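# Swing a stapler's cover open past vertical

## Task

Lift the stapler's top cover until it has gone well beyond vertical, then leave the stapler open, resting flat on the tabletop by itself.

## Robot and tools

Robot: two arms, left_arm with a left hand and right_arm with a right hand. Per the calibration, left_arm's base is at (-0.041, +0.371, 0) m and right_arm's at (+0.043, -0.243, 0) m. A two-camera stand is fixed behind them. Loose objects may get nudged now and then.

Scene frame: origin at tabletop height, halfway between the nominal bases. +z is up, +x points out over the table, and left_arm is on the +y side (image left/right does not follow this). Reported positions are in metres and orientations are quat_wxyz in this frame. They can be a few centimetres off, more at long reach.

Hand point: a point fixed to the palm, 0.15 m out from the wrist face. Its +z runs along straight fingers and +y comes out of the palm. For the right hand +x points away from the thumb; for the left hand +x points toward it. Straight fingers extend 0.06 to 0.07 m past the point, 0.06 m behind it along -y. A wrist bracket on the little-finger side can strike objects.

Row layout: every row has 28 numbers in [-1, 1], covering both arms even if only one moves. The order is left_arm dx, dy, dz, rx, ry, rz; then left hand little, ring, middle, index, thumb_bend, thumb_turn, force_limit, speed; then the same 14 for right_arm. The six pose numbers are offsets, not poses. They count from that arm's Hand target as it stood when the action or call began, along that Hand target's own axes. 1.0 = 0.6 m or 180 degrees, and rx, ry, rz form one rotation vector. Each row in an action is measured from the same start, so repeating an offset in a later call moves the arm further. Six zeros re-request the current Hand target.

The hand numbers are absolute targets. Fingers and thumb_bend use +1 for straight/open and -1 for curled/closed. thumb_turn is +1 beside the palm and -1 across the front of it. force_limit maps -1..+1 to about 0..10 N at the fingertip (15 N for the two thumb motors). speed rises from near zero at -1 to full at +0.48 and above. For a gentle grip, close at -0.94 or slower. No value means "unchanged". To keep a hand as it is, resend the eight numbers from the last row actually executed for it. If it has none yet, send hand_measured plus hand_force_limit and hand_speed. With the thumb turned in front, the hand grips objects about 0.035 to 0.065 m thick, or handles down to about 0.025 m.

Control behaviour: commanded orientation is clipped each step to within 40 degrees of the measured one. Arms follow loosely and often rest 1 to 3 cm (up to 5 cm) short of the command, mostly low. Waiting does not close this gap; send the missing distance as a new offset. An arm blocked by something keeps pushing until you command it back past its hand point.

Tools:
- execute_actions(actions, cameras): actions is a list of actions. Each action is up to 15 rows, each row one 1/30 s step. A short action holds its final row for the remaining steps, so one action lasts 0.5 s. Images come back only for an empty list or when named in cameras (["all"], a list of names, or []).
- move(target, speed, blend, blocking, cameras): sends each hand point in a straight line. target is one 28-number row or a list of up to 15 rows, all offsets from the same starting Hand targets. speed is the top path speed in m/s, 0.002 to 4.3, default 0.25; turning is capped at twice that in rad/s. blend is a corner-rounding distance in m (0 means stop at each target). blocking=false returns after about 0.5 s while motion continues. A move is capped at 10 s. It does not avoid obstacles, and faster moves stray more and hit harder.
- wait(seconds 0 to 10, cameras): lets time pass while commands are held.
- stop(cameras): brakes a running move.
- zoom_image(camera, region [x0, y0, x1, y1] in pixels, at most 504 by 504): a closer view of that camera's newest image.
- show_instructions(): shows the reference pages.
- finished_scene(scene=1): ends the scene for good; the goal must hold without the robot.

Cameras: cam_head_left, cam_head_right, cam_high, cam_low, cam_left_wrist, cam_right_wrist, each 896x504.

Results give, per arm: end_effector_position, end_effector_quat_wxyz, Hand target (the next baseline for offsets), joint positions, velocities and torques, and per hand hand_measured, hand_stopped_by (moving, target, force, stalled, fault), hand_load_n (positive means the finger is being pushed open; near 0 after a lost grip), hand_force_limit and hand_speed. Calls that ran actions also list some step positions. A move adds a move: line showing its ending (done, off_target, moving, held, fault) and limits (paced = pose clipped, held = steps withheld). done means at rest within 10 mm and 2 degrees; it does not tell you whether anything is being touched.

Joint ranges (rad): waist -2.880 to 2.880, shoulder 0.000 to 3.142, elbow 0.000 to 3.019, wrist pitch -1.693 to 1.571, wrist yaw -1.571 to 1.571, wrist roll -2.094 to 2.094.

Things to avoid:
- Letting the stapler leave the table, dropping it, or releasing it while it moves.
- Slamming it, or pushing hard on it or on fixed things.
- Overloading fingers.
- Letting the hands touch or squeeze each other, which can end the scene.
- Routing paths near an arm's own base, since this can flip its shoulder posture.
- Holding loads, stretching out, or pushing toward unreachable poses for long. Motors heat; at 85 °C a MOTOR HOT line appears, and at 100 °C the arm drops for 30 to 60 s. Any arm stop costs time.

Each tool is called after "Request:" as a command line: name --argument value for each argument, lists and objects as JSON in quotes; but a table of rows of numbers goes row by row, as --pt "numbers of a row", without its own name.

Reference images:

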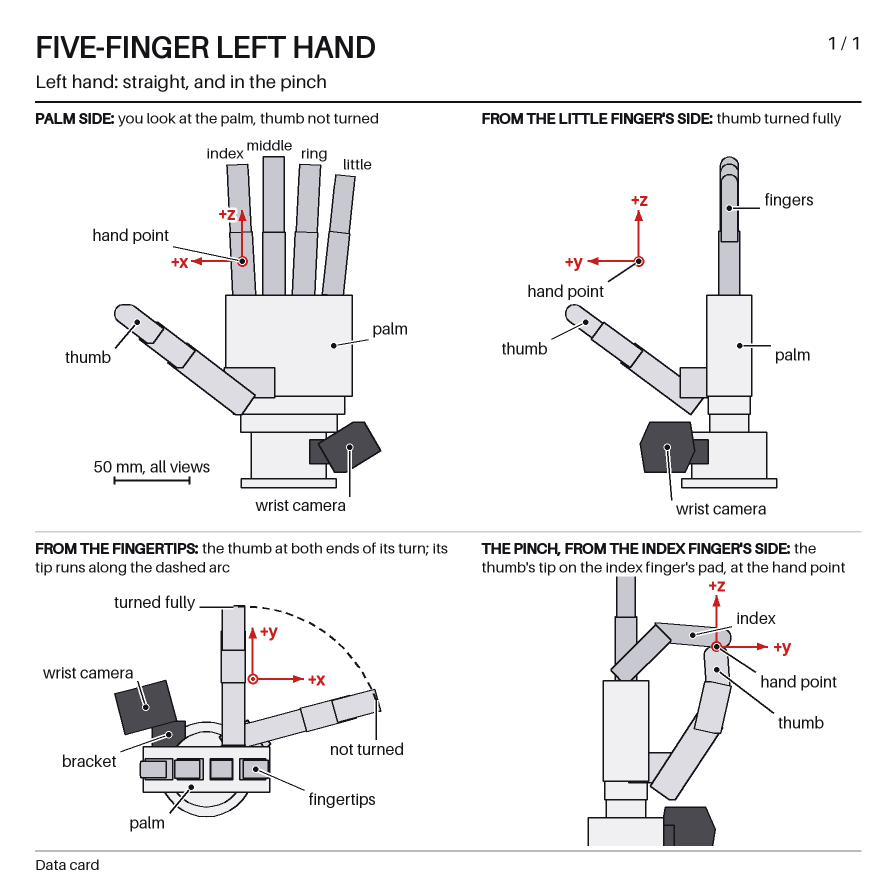

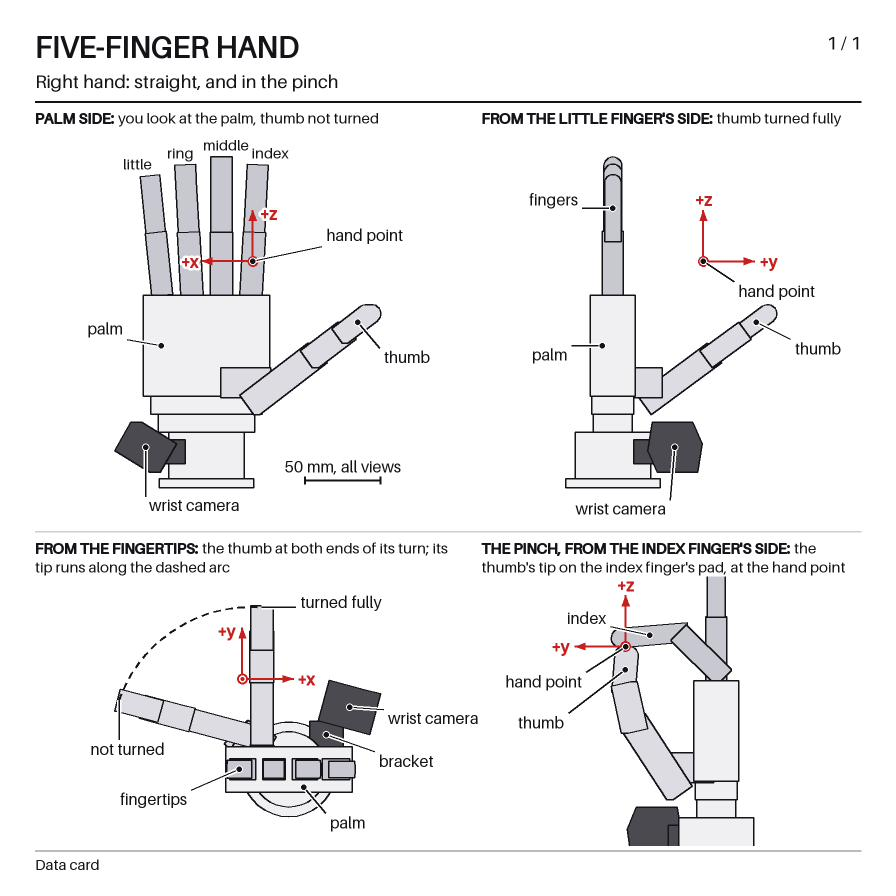

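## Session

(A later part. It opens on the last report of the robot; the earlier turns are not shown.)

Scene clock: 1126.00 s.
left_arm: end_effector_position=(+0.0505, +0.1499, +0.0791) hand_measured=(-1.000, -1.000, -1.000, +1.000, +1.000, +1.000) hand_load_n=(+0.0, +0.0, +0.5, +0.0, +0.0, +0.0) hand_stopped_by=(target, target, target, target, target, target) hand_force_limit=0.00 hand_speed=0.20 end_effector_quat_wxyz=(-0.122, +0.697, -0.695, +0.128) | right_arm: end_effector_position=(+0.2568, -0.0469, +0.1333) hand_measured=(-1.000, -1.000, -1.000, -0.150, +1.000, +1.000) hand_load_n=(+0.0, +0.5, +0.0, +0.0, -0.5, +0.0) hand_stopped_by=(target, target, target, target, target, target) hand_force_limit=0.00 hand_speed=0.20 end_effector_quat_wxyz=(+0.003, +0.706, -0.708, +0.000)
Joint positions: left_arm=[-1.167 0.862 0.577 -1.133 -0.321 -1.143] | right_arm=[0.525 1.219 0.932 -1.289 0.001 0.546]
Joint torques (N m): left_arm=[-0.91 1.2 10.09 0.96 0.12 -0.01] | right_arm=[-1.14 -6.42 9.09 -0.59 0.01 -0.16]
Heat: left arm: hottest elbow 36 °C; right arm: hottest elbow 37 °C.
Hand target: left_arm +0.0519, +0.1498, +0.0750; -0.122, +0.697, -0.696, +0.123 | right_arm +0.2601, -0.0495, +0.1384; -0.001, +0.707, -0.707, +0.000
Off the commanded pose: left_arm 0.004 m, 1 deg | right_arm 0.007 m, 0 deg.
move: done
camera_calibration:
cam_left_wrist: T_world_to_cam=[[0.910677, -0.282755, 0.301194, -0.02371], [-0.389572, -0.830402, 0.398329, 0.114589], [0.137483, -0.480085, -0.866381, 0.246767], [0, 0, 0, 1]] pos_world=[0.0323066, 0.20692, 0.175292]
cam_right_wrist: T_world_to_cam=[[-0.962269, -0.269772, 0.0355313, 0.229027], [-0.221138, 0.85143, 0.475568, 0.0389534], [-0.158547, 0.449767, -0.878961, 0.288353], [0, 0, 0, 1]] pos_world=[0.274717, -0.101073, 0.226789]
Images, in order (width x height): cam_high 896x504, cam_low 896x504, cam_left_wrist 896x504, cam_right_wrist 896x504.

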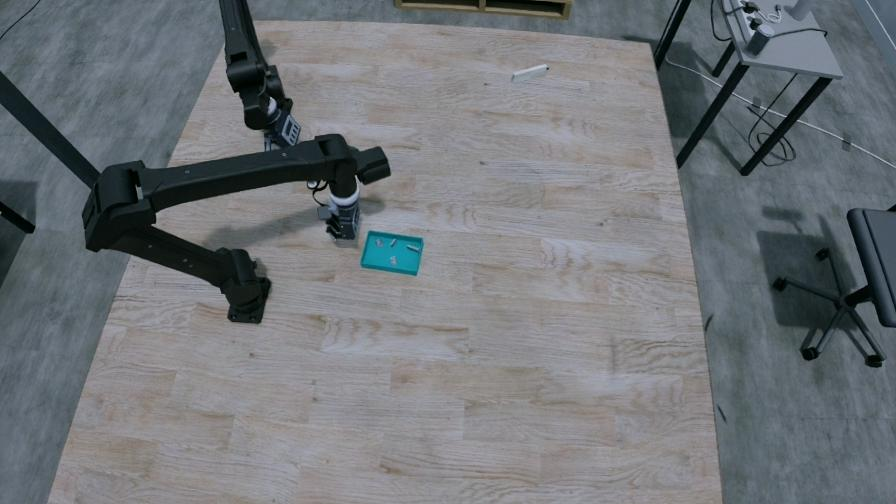

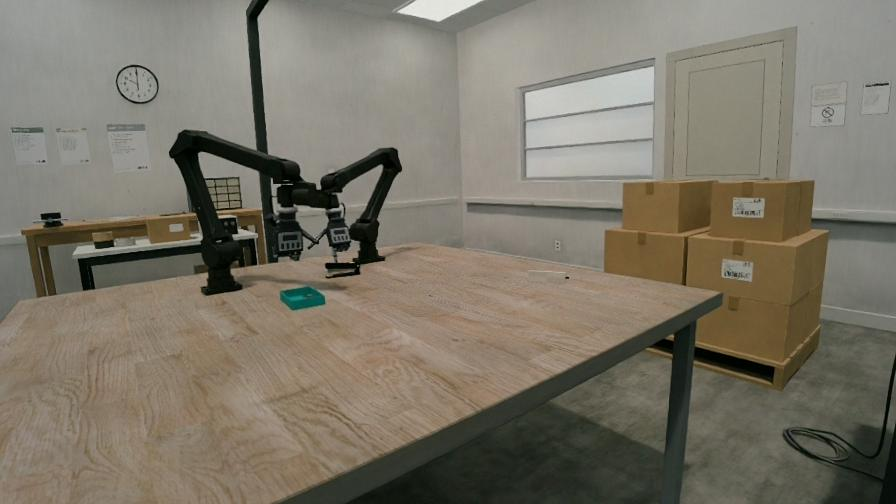

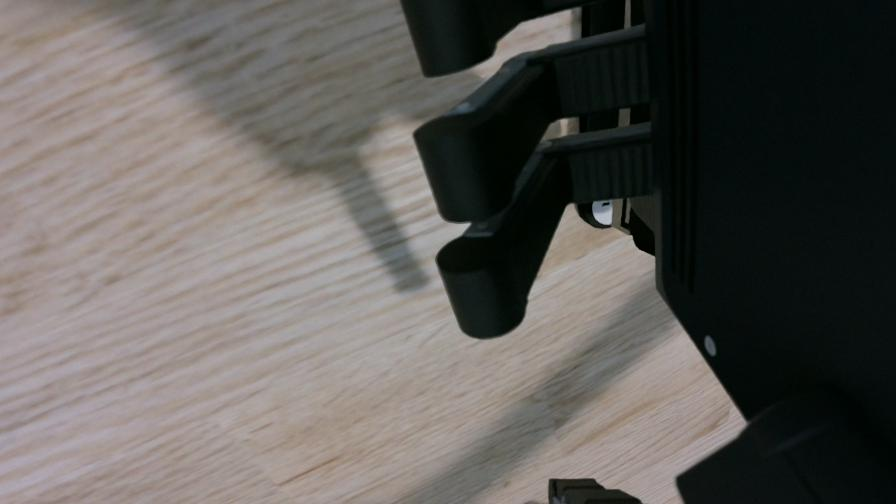

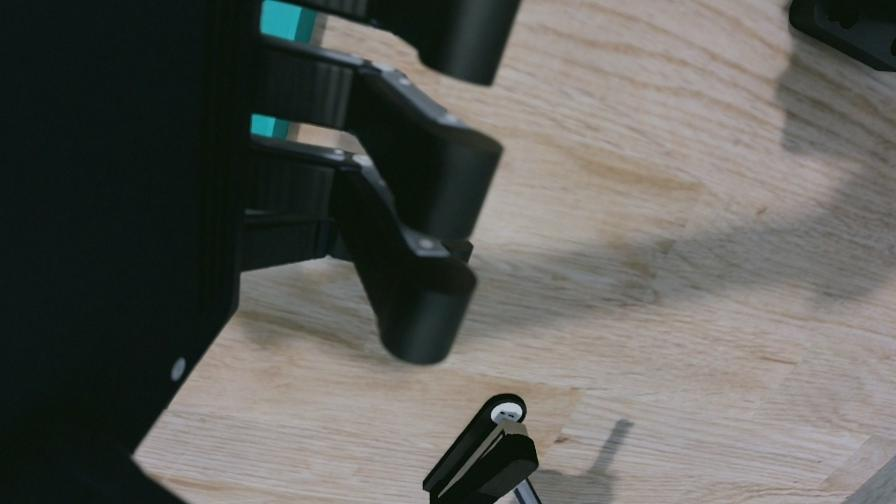

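Request:
move --target '[0,0,0.055,0,0,0,-1,-1,-1,1,1,1,0,0.2,0,0,0,0,0,0,-1,-1,-1,-0.15,1,1,0,0.2]' --speed 0.04 --cameras '["cam_low","cam_high","cam_left_wrist","cam_right_wrist"]'

Request:
zoom_image --camera "cam_right_wrist" --region '[380, 350, 700, 504]'

Request:
zoom_image --camera "cam_low" --region '[310, 190, 400, 290]'

Scene clock: 1166.77 s.
left_arm: end_effector_position=(+0.0594, +0.1505, +0.0571) hand_measured=(-1.000, -1.000, -1.000, +1.000, +1.000, +1.000) hand_load_n=(+0.0, +0.0, +0.0, -3.0, +0.0, +0.0) hand_stopped_by=(target, target, target, target, target, target) hand_force_limit=0.00 hand_speed=0.20 end_effector_quat_wxyz=(-0.121, +0.693, -0.699, +0.127) | right_arm: end_effector_position=(+0.2568, -0.0469, +0.1333) hand_measured=(-1.000, -1.000, -1.000, -0.150, +1.000, +1.000) hand_load_n=(+0.0, +0.0, +0.5, +0.0, -0.5, +0.0) hand_stopped_by=(target, target, target, target, target, target) hand_force_limit=0.00 hand_speed=0.20 end_effector_quat_wxyz=(+0.003, +0.706, -0.708, +0.000)
Joint positions: left_arm=[-1.125 0.899 0.534 -1.038 -0.312 -1.086] | right_arm=[0.525 1.219 0.932 -1.289 0.001 0.546]
Joint torques (N m): left_arm=[-0.32 1.55 8.55 2.61 0.01 -0.03] | right_arm=[-1.73 -7 9.14 -0.36 -0.01 -0.16]
Heat: left arm: hottest elbow 35 °C; right arm: hottest elbow 37 °C.
Hand target: left_arm +0.0632, +0.1497, +0.0441; -0.122, +0.696, -0.696, +0.123 | right_arm +0.2601, -0.0495, +0.1384; -0.001, +0.707, -0.707, +0.000
Off the commanded pose: left_arm 0.014 m, 1 deg | right_arm 0.007 m, 0 deg.
move: off_target (left_arm)
camera_calibration:
cam_left_wrist: T_world_to_cam=[[0.907844, -0.293784, 0.299184, -0.0230519], [-0.398353, -0.827029, 0.39666, 0.127541], [0.130901, -0.479285, -0.867842, 0.227208], [0, 0, 0, 1]] pos_world=[0.0419923, 0.207605, 0.153487]
cam_right_wrist: T_world_to_cam=[[-0.962269, -0.269772, 0.0355313, 0.229027], [-0.221138, 0.85143, 0.475568, 0.0389534], [-0.158547, 0.449767, -0.878961, 0.288353], [0, 0, 0, 1]] pos_world=[0.274717, -0.101073, 0.226789]
Images, in order (width x height): cam_high 896x504, cam_low 896x504, cam_left_wrist 896x504, cam_right_wrist 896x504.

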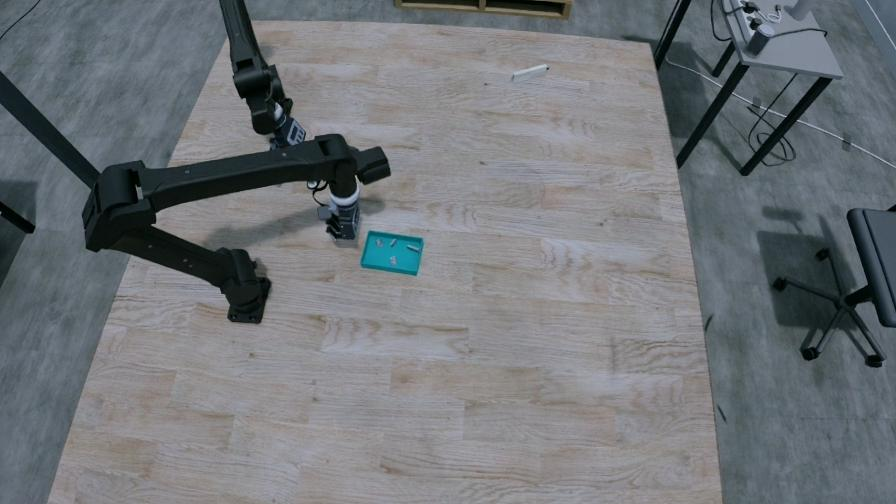

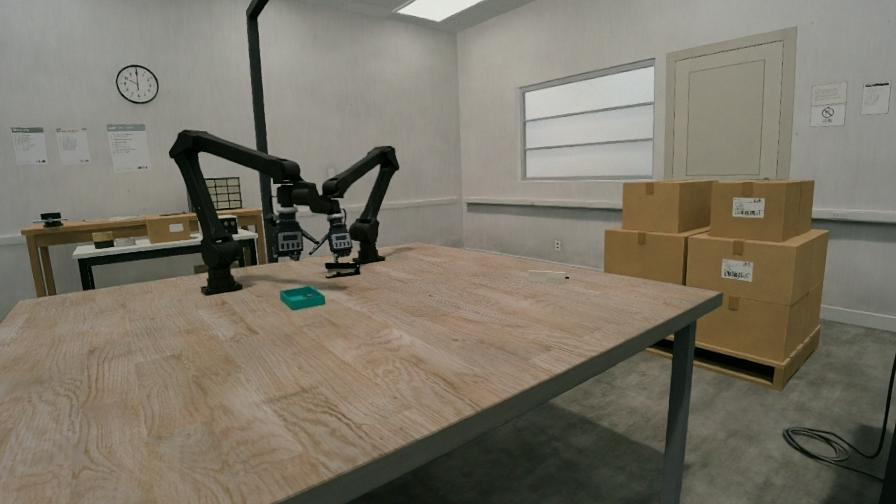

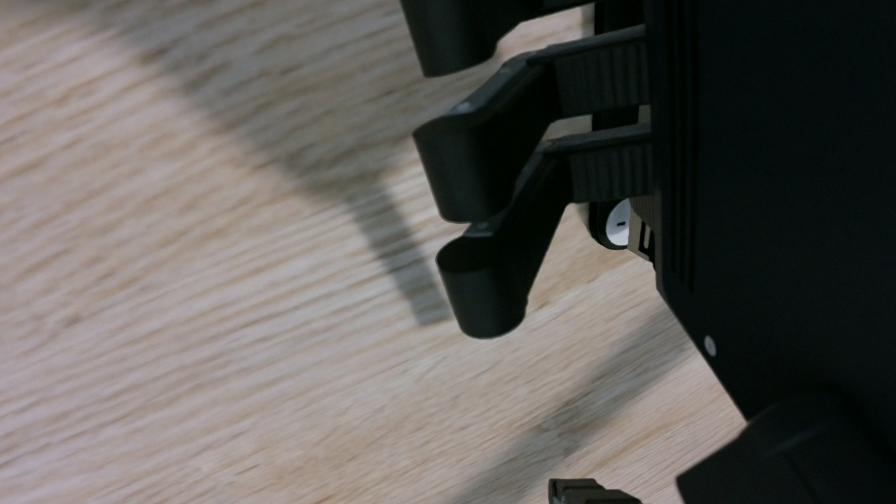

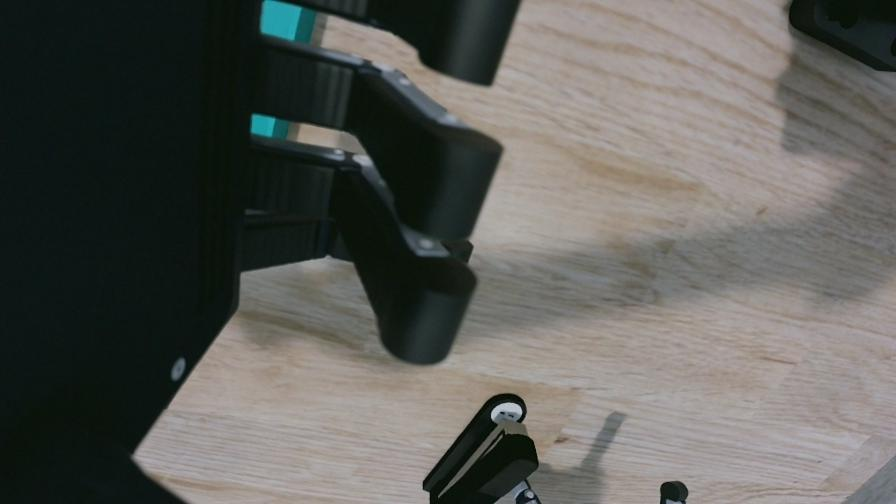

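Scaled by 1.575 from the camera's 896x504 image, which has a finer 1280x720 frame.

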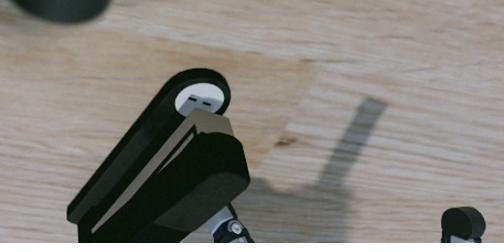

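Scaled by 5.040 from the camera's 896x504 image, which has a finer 1280x720 frame.

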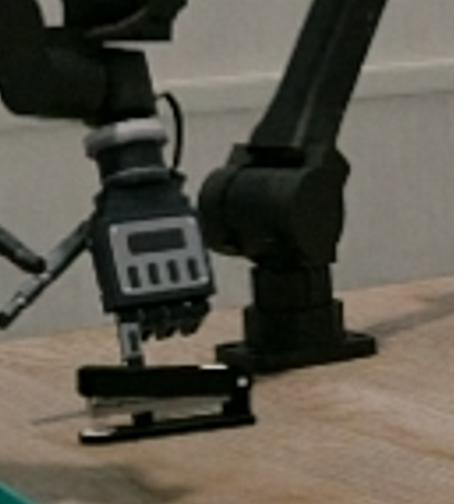

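Request:
move --target '[0,0,0,0,0,0,-1,-1,-1,1,1,1,0,0.2,-0.324,0.067,0.122,0,0,0,-1,-1,-1,-0.15,1,1,0,0.2]' --speed 0.12 --cameras '["cam_low","cam_head_right","cam_right_wrist"]'

Scene clock: 1205.90 s.
left_arm: end_effector_position=(+0.0595, +0.1506, +0.0571) hand_measured=(-1.000, -1.000, -1.000, +1.000, +1.000, +1.000) hand_load_n=(+0.5, +0.5, +0.0, -2.5, +0.0, +0.0) hand_stopped_by=(target, target, target, target, target, target) hand_force_limit=0.00 hand_speed=0.20 end_effector_quat_wxyz=(-0.121, +0.693, -0.699, +0.127) | right_arm: end_effector_position=(+0.2132, +0.1268, +0.0603) hand_measured=(-1.000, -1.000, -1.000, -0.150, +1.000, +1.000) hand_load_n=(+0.5, +0.0, +0.0, +0.0, +0.0, +0.0) hand_stopped_by=(target, target, target, target, target, target) hand_force_limit=0.00 hand_speed=0.20 end_effector_quat_wxyz=(+0.013, +0.709, -0.705, +0.002)
Joint positions: left_arm=[-1.124 0.899 0.534 -1.038 -0.312 -1.086] | right_arm=[0.955 1.55 1.052 -1.099 -0.001 0.967]
Joint torques (N m): left_arm=[-0.26 1.61 8.39 2.26 -0.04 0.06] | right_arm=[0.32 -8.64 10.4 0.2 0.07 0.13]
Heat: left arm: hottest elbow 35 °C; right arm: hottest elbow 37 °C.
Hand target: left_arm +0.0633, +0.1498, +0.0441; -0.122, +0.697, -0.696, +0.123 | right_arm +0.2196, +0.1449, +0.0651; +0.000, +0.707, -0.707, +0.000
Off the commanded pose: left_arm 0.014 m, 1 deg | right_arm 0.020 m, 2 deg.
move: off_target (left_arm, right_arm)
camera_calibration:
cam_right_wrist: T_world_to_cam=[[-0.959144, -0.278229, 0.0513051, 0.235966], [-0.224038, 0.857674, 0.462821, -0.0832421], [-0.172773, 0.432417, -0.884966, 0.14468], [0, 0, 0, 1]] pos_world=[0.232673, 0.074485, 0.154457]
Images, in order (width x height): cam_head_right 896x504, cam_low 896x504, cam_right_wrist 896x504.

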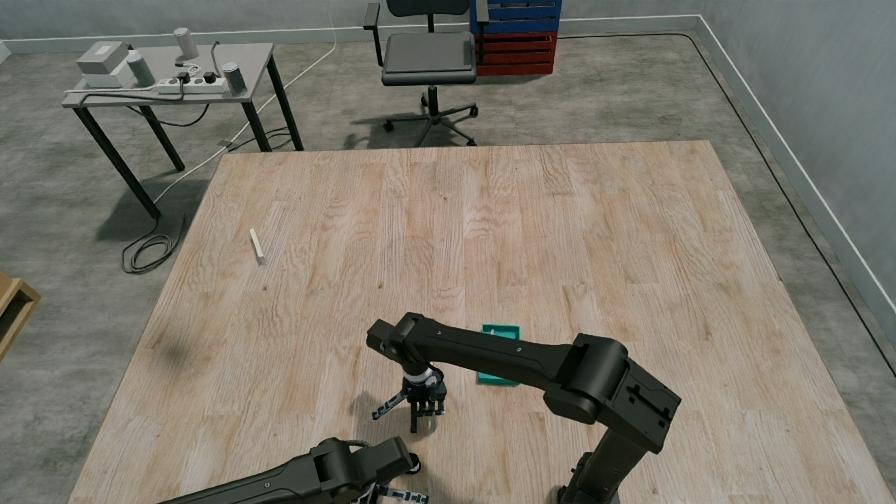

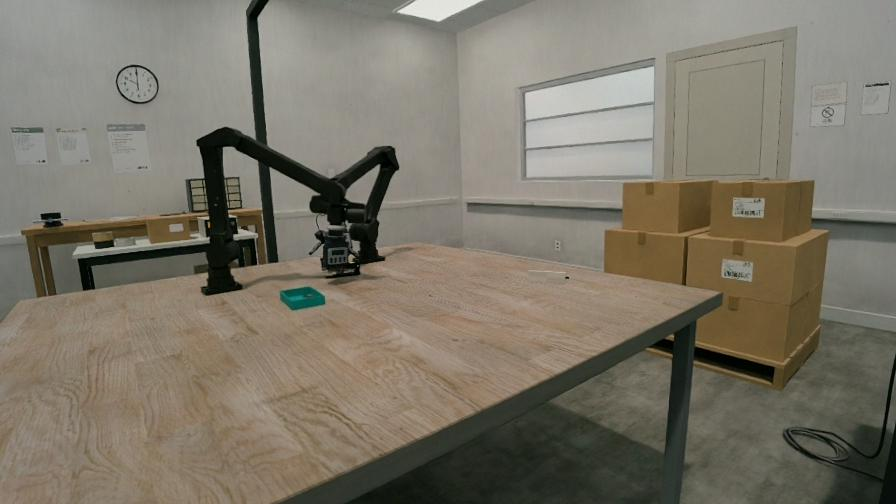

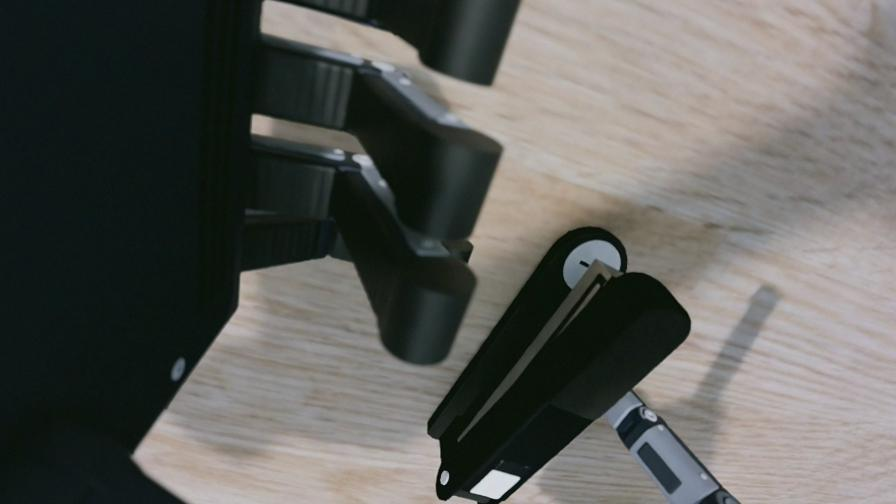

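Request:
move --target '[0,0,0,0,0,0,-1,-1,-1,1,1,1,0,0.2,0.01,0.011,0.053,0,0,0,-1,-1,-1,-0.15,1,1,0,0.2]' --speed 0.08 --cameras '["cam_low","cam_right_wrist"]'

Scene clock: 1217.73 s.
left_arm: end_effector_position=(+0.0595, +0.1506, +0.0571) hand_measured=(-1.000, -1.000, -1.000, +1.000, +1.000, +1.000) hand_load_n=(+0.0, +0.0, +0.0, -2.5, +0.0, +0.0) hand_stopped_by=(target, target, target, target, target, target) hand_force_limit=0.00 hand_speed=0.20 end_effector_quat_wxyz=(-0.121, +0.693, -0.699, +0.127) | right_arm: end_effector_position=(+0.2171, +0.1353, +0.0402) hand_measured=(-1.000, -1.000, -1.000, -0.150, +1.000, +1.000) hand_load_n=(+0.0, +0.0, +0.0, +0.0, +0.0, +0.0) hand_stopped_by=(target, target, target, target, target, target) hand_force_limit=0.00 hand_speed=0.20 end_effector_quat_wxyz=(-0.004, +0.709, -0.706, -0.001)
Joint positions: left_arm=[-1.124 0.899 0.534 -1.038 -0.312 -1.086] | right_arm=[0.959 1.576 1.024 -1.009 -0.001 0.973]
Joint torques (N m): left_arm=[-1.2 1.67 8.34 2.29 -0.06 -0.05] | right_arm=[0.26 -8.88 7.3 0.32 0.03 0.13]
Heat: left arm: hottest elbow 35 °C; right arm: hottest elbow 37 °C.
Hand target: left_arm +0.0633, +0.1498, +0.0441; -0.122, +0.697, -0.696, +0.123 | right_arm +0.2131, +0.1389, +0.0334; -0.001, +0.707, -0.707, +0.000
Off the commanded pose: left_arm 0.014 m, 1 deg | right_arm 0.009 m, 1 deg.
move: off_target (left_arm)
camera_calibration:
cam_right_wrist: T_world_to_cam=[[-0.960437, -0.277461, 0.0240146, 0.244299], [-0.23181, 0.844238, 0.483246, -0.0776377], [-0.154356, 0.458561, -0.875155, 0.115933], [0, 0, 0, 1]] pos_world=[0.234532, 0.0801659, 0.133111]
Images, in order (width x height): cam_low 896x504, cam_right_wrist 896x504.

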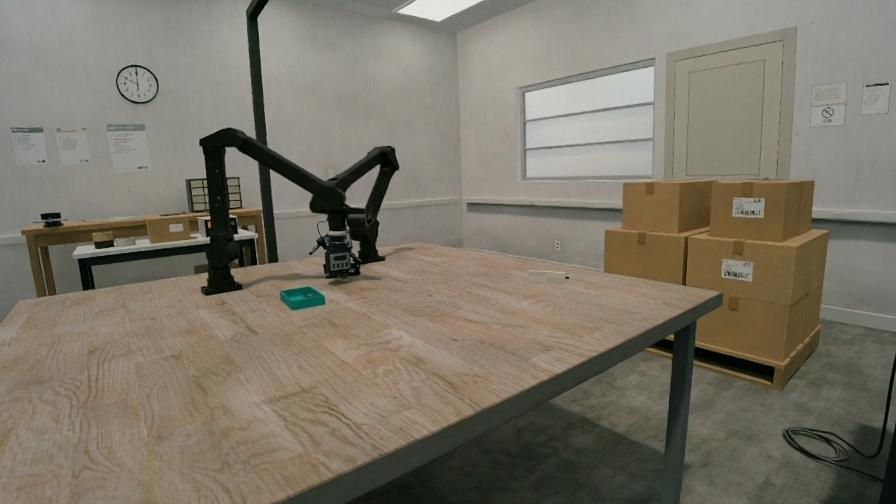

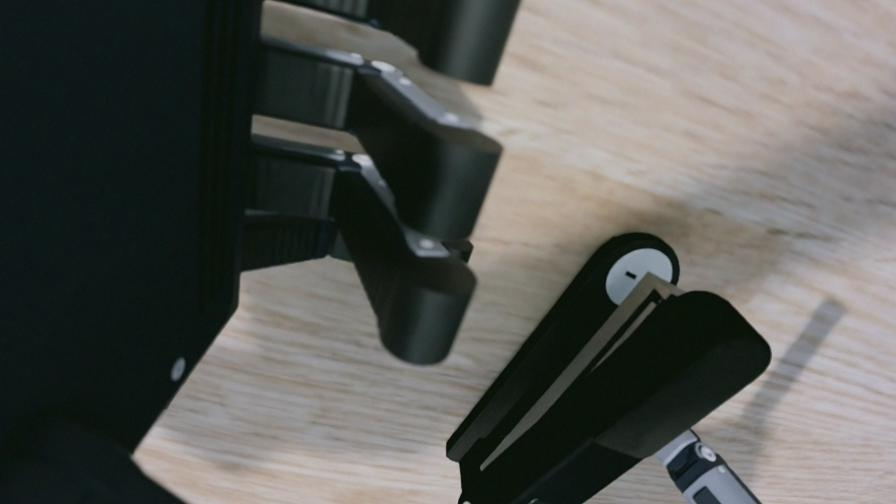

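Request:
move --target '[0,0,0,0,0,0,-1,-1,-1,1,1,1,0,0.2,-0.01,0.08,-0.01,0,0,0,-1,-1,-1,-0.15,1,1,0,0.2]' --speed 0.06 --cameras '["cam_low","cam_right_wrist"]'

Request:
zoom_image --camera "cam_low" --region '[310, 210, 390, 290]'

Scene clock: 1228.70 s.
left_arm: end_effector_position=(+0.0595, +0.1506, +0.0571) hand_measured=(-1.000, -1.000, -1.000, +1.000, +1.000, +1.000) hand_load_n=(+0.0, +0.0, +0.0, -2.5, +0.0, +0.0) hand_stopped_by=(target, target, target, target, target, target) hand_force_limit=0.00 hand_speed=0.20 end_effector_quat_wxyz=(-0.121, +0.693, -0.699, +0.127) | right_arm: end_effector_position=(+0.1697, +0.1427, +0.0378) hand_measured=(-1.000, -1.000, -1.000, -0.150, +1.000, +1.000) hand_load_n=(+0.0, +0.0, +0.0, +0.0, +0.0, +0.0) hand_stopped_by=(target, target, target, target, target, target) hand_force_limit=0.00 hand_speed=0.20 end_effector_quat_wxyz=(+0.002, +0.709, -0.706, +0.000)
Joint positions: left_arm=[-1.124 0.899 0.534 -1.038 -0.312 -1.086] | right_arm=[1.067 1.546 0.98 -1.009 -0.001 1.081]
Joint torques (N m): left_arm=[-0.5 1.49 8.58 2.52 0.02 -0.02] | right_arm=[0.38 -9.88 7.08 0.02 0.08 0.19]
Heat: left arm: hottest elbow 35 °C; right arm: hottest elbow 37 °C.
Hand target: left_arm +0.0633, +0.1498, +0.0441; -0.122, +0.697, -0.696, +0.123 | right_arm +0.1652, +0.1448, +0.0392; -0.001, +0.707, -0.707, +0.000
Off the commanded pose: left_arm 0.014 m, 1 deg | right_arm 0.005 m, 0 deg.
move: off_target (left_arm)
camera_calibration:
cam_right_wrist: T_world_to_cam=[[-0.960123, -0.277509, 0.033948, 0.200589], [-0.228756, 0.849584, 0.475266, -0.0947518], [-0.160732, 0.448548, -0.879187, 0.105742], [0, 0, 0, 1]] pos_world=[0.187911, 0.0887345, 0.13119]
Images, in order (width x height): cam_low 896x504, cam_right_wrist 896x504.

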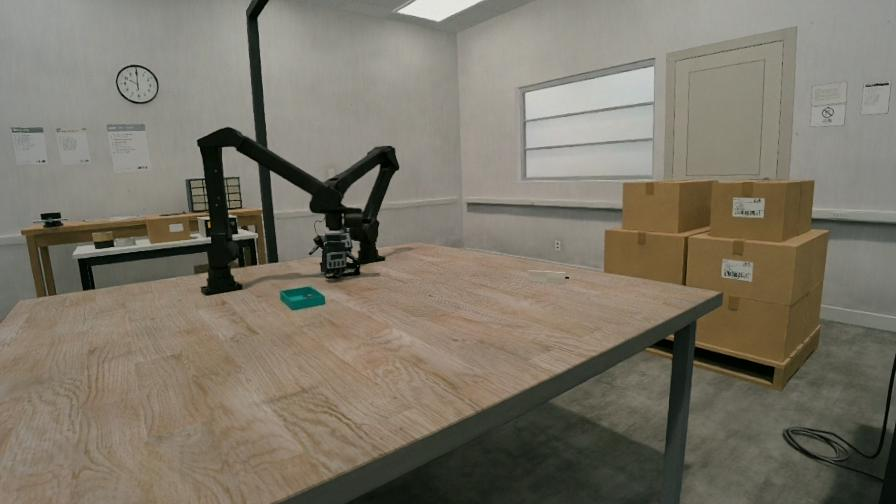

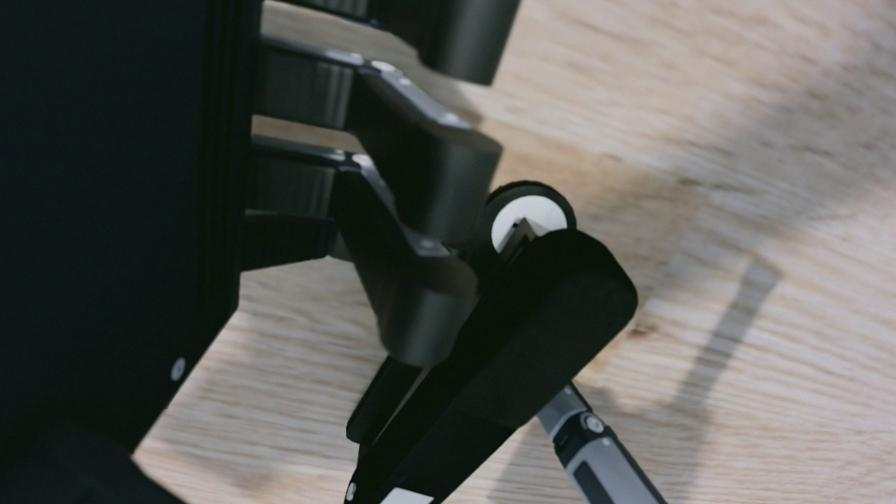

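Scaled by 6.300 from the camera's 896x504 image, which has a finer 1280x720 frame.

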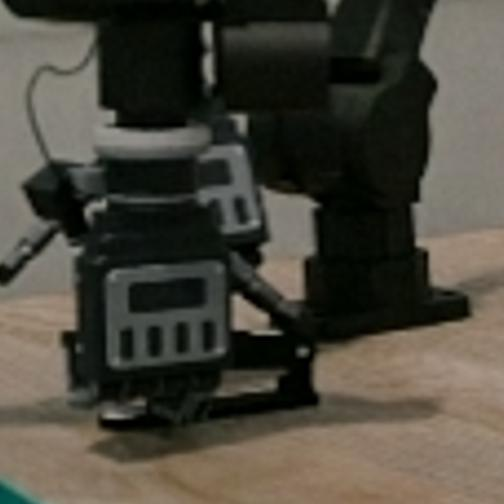

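Request:
move --target '[0,0,0,0,0,0,-1,-1,-1,1,1,1,0,0.2,0.017,0.03,-0.002,0,0,0,-1,-1,-1,-0.15,1,1,0,0.2]' --speed 0.06 --cameras '["cam_low","cam_right_wrist","cam_head_left"]'

Request:
zoom_image --camera "cam_low" --region '[310, 210, 390, 290]'

Scene clock: 1240.63 s.
left_arm: end_effector_position=(+0.0594, +0.1506, +0.0571) hand_measured=(-1.000, -1.000, -1.000, +1.000, +1.000, +1.000) hand_load_n=(+0.0, +0.0, +0.0, -2.5, +0.0, +0.0) hand_stopped_by=(target, target, target, target, target, target) hand_force_limit=0.00 hand_speed=0.20 end_effector_quat_wxyz=(-0.121, +0.693, -0.700, +0.127) | right_arm: end_effector_position=(+0.1529, +0.1310, +0.0372) hand_measured=(-1.000, -1.000, -1.000, -0.150, +1.000, +1.000) hand_load_n=(+0.0, +0.0, +0.0, +1.5, +0.0, +0.0) hand_stopped_by=(target, target, target, target, target, target) hand_force_limit=0.00 hand_speed=0.20 end_effector_quat_wxyz=(+0.005, +0.706, -0.708, +0.002)
Joint positions: left_arm=[-1.124 0.899 0.534 -1.038 -0.312 -1.086] | right_arm=[1.093 1.506 0.933 -1.009 0.001 1.113]
Joint torques (N m): left_arm=[-0.5 0.91 8.38 2.48 -0.09 0] | right_arm=[0.15 -9.93 6.91 0.21 -0.02 0.11]
Heat: left arm: hottest elbow 35 °C; right arm: hottest elbow 36 °C.
Hand target: left_arm +0.0633, +0.1497, +0.0441; -0.122, +0.696, -0.696, +0.123 | right_arm +0.1471, +0.1347, +0.0404; -0.001, +0.708, -0.707, +0.000
Off the commanded pose: left_arm 0.014 m, 1 deg | right_arm 0.007 m, 1 deg.
move: off_target (left_arm)
camera_calibration:
cam_right_wrist: T_world_to_cam=[[-0.961865, -0.270932, 0.0375661, 0.180403], [-0.222448, 0.854758, 0.468941, -0.0898057], [-0.159161, 0.442701, -0.88243, 0.108499], [0, 0, 0, 1]] pos_world=[0.170815, 0.0776065, 0.131079]
Images, in order (width x height): cam_head_left 896x504, cam_low 896x504, cam_right_wrist 896x504.

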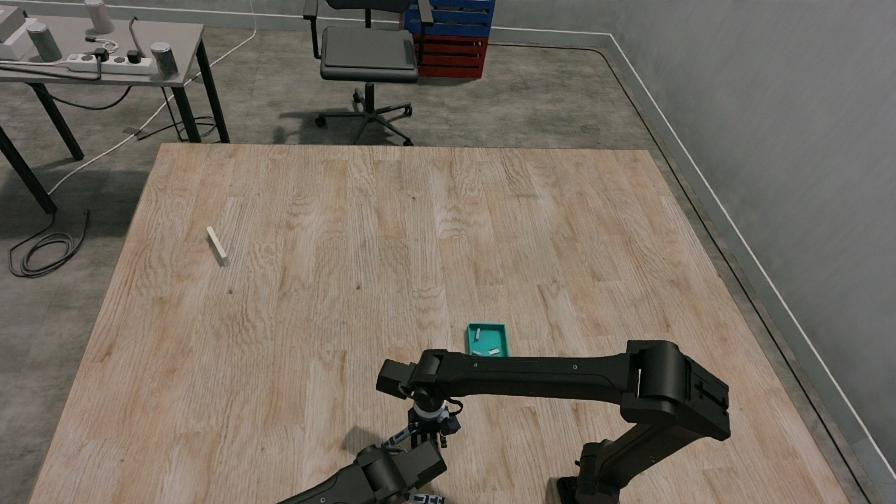

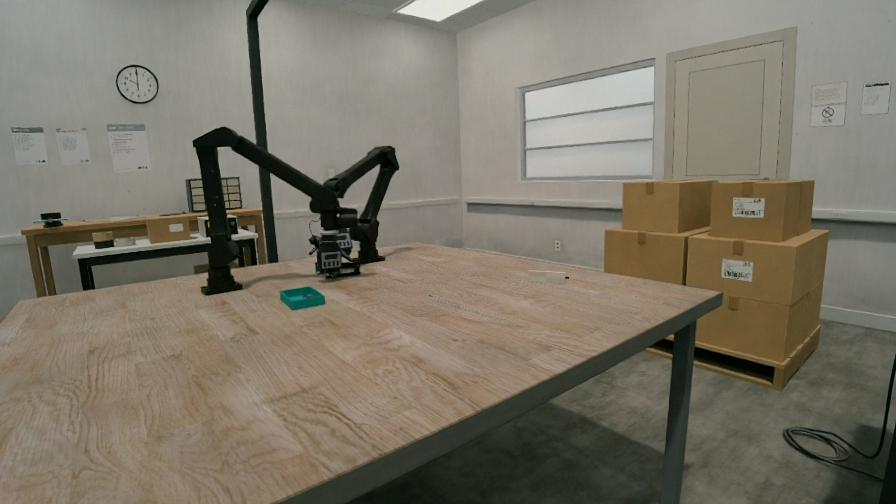

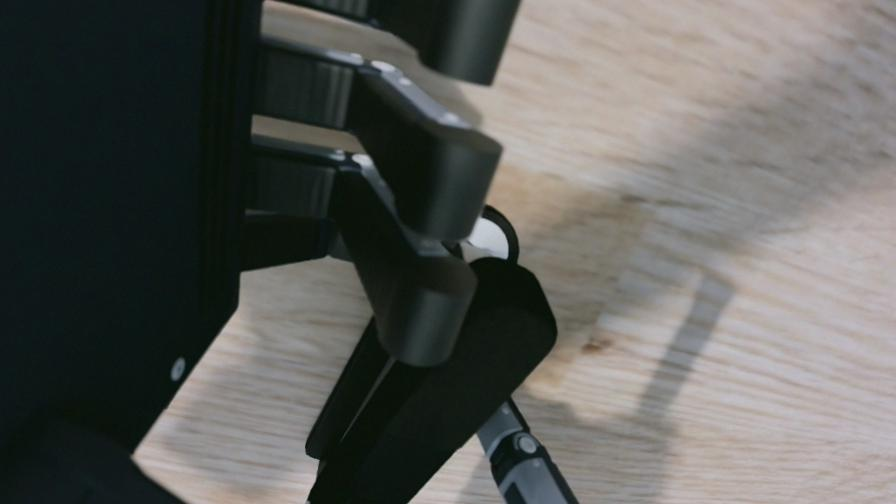

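Scaled by 6.300 from the camera's 896x504 image, which has a finer 1280x720 frame.

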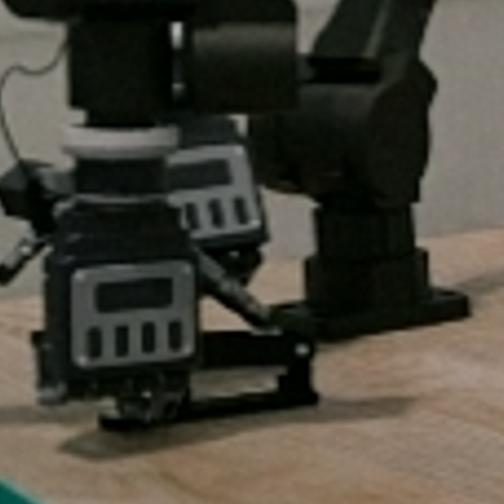

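Request:
move --target '[0,0,0,0,0,0,-1,-1,-1,1,1,1,0,0.2,-0.02,0.0,-0.07,0,0,0,-1,-1,-1,-0.15,1,1,0,0.2]' --speed 0.05 --cameras '["cam_low","cam_right_wrist","cam_head_left"]'

Request:
zoom_image --camera "cam_low" --region '[310, 210, 390, 290]'

Scene clock: 1256.57 s.
left_arm: end_effector_position=(+0.0632, +0.1411, +0.0581) hand_measured=(-1.000, -1.000, -1.000, +1.000, +1.000, +1.000) hand_load_n=(+0.0, +0.0, +0.0, +0.0, +0.0, +0.0) hand_stopped_by=(target, target, target, target, target, target) hand_force_limit=0.00 hand_speed=0.20 end_effector_quat_wxyz=(-0.113, +0.694, -0.696, +0.143) | right_arm: end_effector_position=(+0.1529, +0.1206, +0.0464) hand_measured=(-1.000, -1.000, -1.000, -0.148, +1.000, +1.000) hand_load_n=(+0.0, +0.0, +0.0, +19.0, +0.0, +0.0) hand_stopped_by=(target, target, target, target, target, target) hand_force_limit=0.00 hand_speed=0.20 end_effector_quat_wxyz=(+0.026, +0.695, -0.718, +0.025)
Joint positions: left_arm=[-1.123 0.901 0.533 -0.998 -0.307 -1.086] | right_arm=[1.096 1.497 0.955 -1.094 0.029 1.148]
Joint torques (N m): left_arm=[-1.44 1.03 8.55 0.99 -0.3 -0.06] | right_arm=[1.14 -11.22 11.95 -1.51 -1.03 -0.1]
Heat: left arm: hottest elbow 35 °C; right arm: hottest elbow 36 °C.
Hand target: left_arm +0.0632, +0.1497, +0.0441; -0.122, +0.696, -0.696, +0.123 | right_arm +0.1471, +0.1466, +0.0825; -0.001, +0.707, -0.707, +0.000
Off the commanded pose: left_arm 0.016 m, 3 deg | right_arm 0.045 m, 5 deg.
move: off_target (left_arm, right_arm)
camera_calibration:
cam_right_wrist: T_world_to_cam=[[-0.969884, -0.238438, 0.0497166, 0.174033], [-0.19696, 0.887866, 0.415814, -0.0906901], [-0.143288, 0.393499, -0.90809, 0.125822], [0, 0, 0, 1]] pos_world=[0.168959, 0.0725058, 0.143316]
Images, in order (width x height): cam_head_left 896x504, cam_low 896x504, cam_right_wrist 896x504.

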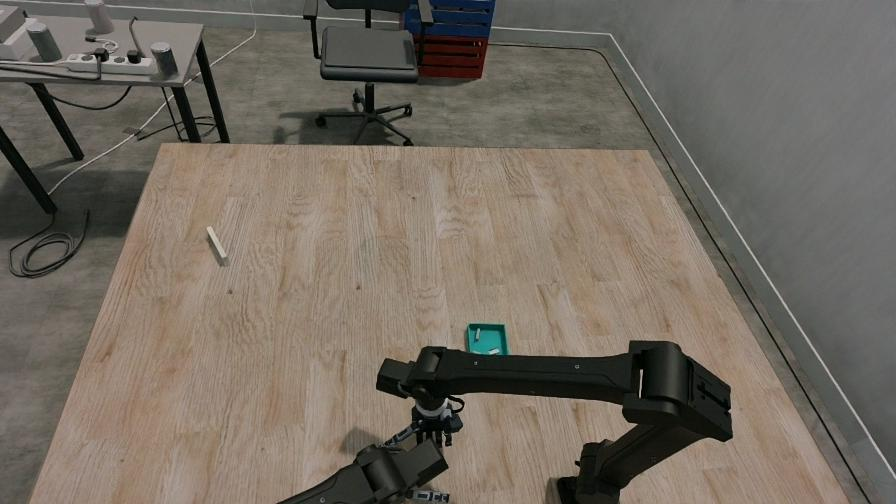

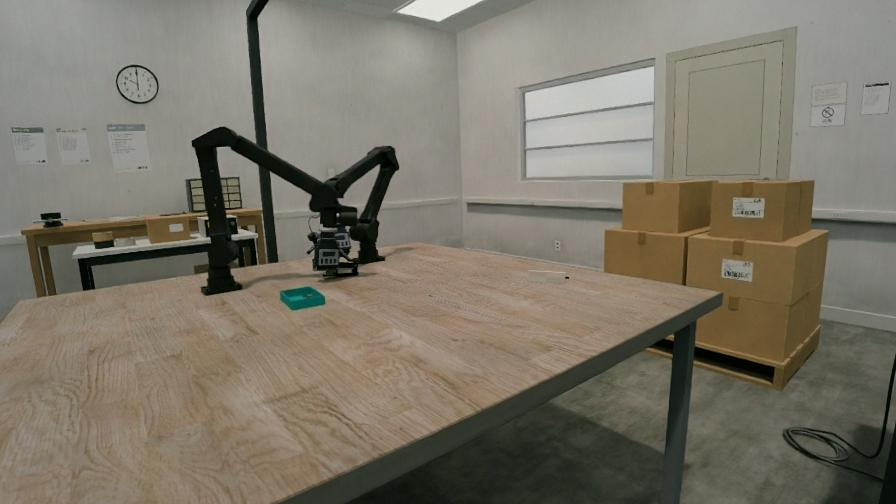

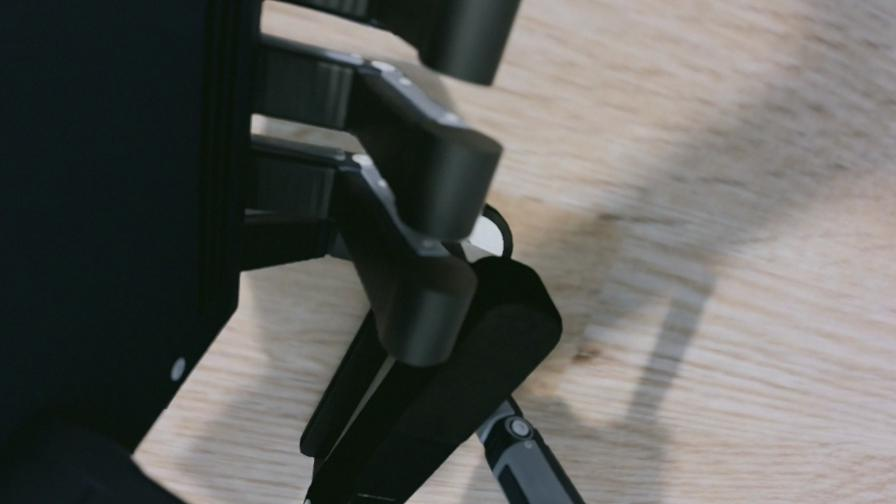

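Scaled by 6.300 from the camera's 896x504 image, which has a finer 1280x720 frame.

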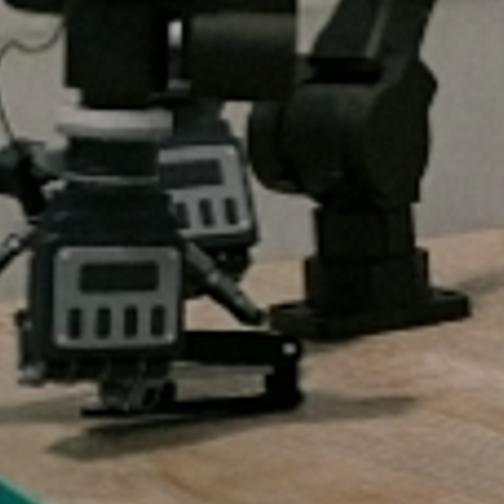

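Request:
move --target '[0,0,0,0,0,0,-1,-1,-1,1,1,1,0,0.2,0.02,-0.0,0.07,0,0,0,-1,-1,-1,-0.15,1,1,0,0.2]' --speed 0.1 --cameras '["cam_low","cam_right_wrist","cam_head_left"]'

Scene clock: 1287.43 s.
left_arm: end_effector_position=(+0.0630, +0.1418, +0.0568) hand_measured=(-1.000, -1.000, -1.000, +1.000, +1.000, +1.000) hand_load_n=(+0.0, +0.5, +0.0, +0.0, +0.0, -0.5) hand_stopped_by=(target, target, target, target, target, target) hand_force_limit=0.00 hand_speed=0.20 end_effector_quat_wxyz=(-0.114, +0.694, -0.697, +0.141) | right_arm: end_effector_position=(+0.1515, +0.1259, +0.0371) hand_measured=(-1.000, -1.000, -1.000, -0.150, +1.000, +1.000) hand_load_n=(+0.0, +0.0, +0.5, +2.0, +0.0, +0.0) hand_stopped_by=(target, target, target, target, target, target) hand_force_limit=0.00 hand_speed=0.20 end_effector_quat_wxyz=(+0.009, +0.699, -0.715, +0.009)
Joint positions: left_arm=[-1.122 0.905 0.531 -0.998 -0.307 -1.086] | right_arm=[1.096 1.497 0.924 -1.022 0.012 1.136]
Joint torques (N m): left_arm=[-0.97 0.97 8.98 0.73 -0.22 -0.05] | right_arm=[0.32 -9.23 7.75 0.57 -0.36 -0.11]
Heat: left arm: hottest elbow 34 °C; right arm: hottest elbow 39 °C.
Hand target: left_arm +0.0633, +0.1498, +0.0440; -0.122, +0.697, -0.696, +0.123 | right_arm +0.1472, +0.1347, +0.0405; -0.001, +0.707, -0.707, +0.000
Off the commanded pose: left_arm 0.015 m, 2 deg | right_arm 0.010 m, 2 deg.
move: off_target (left_arm)
camera_calibration:
cam_right_wrist: T_world_to_cam=[[-0.967253, -0.251064, 0.0372657, 0.176098], [-0.207264, 0.866041, 0.454989, -0.0888595], [-0.146505, 0.432365, -0.889717, 0.110145], [0, 0, 0, 1]] pos_world=[0.168051, 0.0735451, 0.131866]
Images, in order (width x height): cam_head_left 896x504, cam_low 896x504, cam_right_wrist 896x504.

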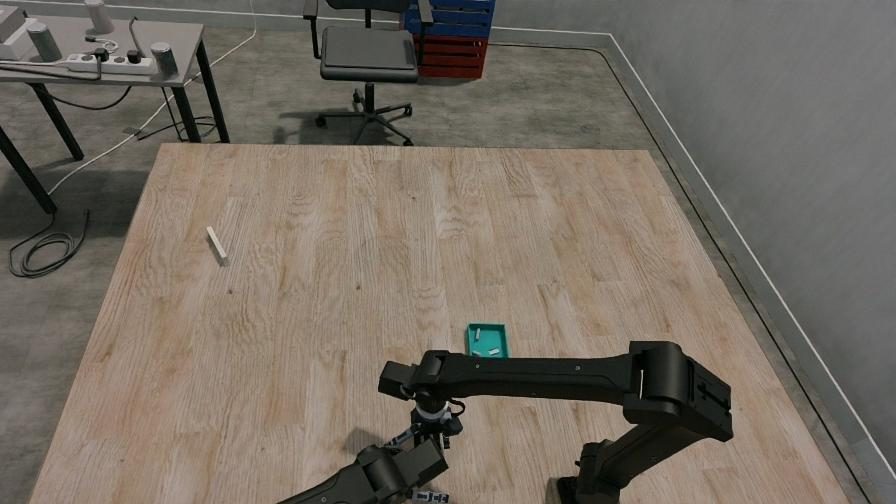

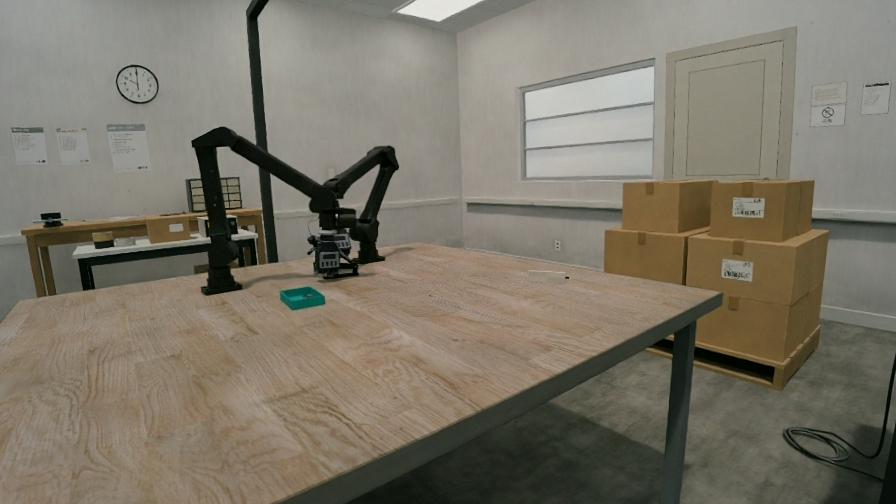

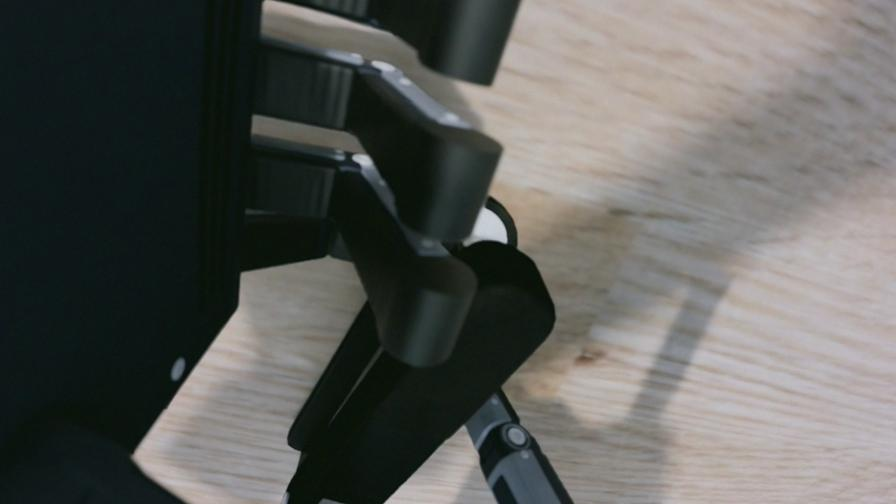

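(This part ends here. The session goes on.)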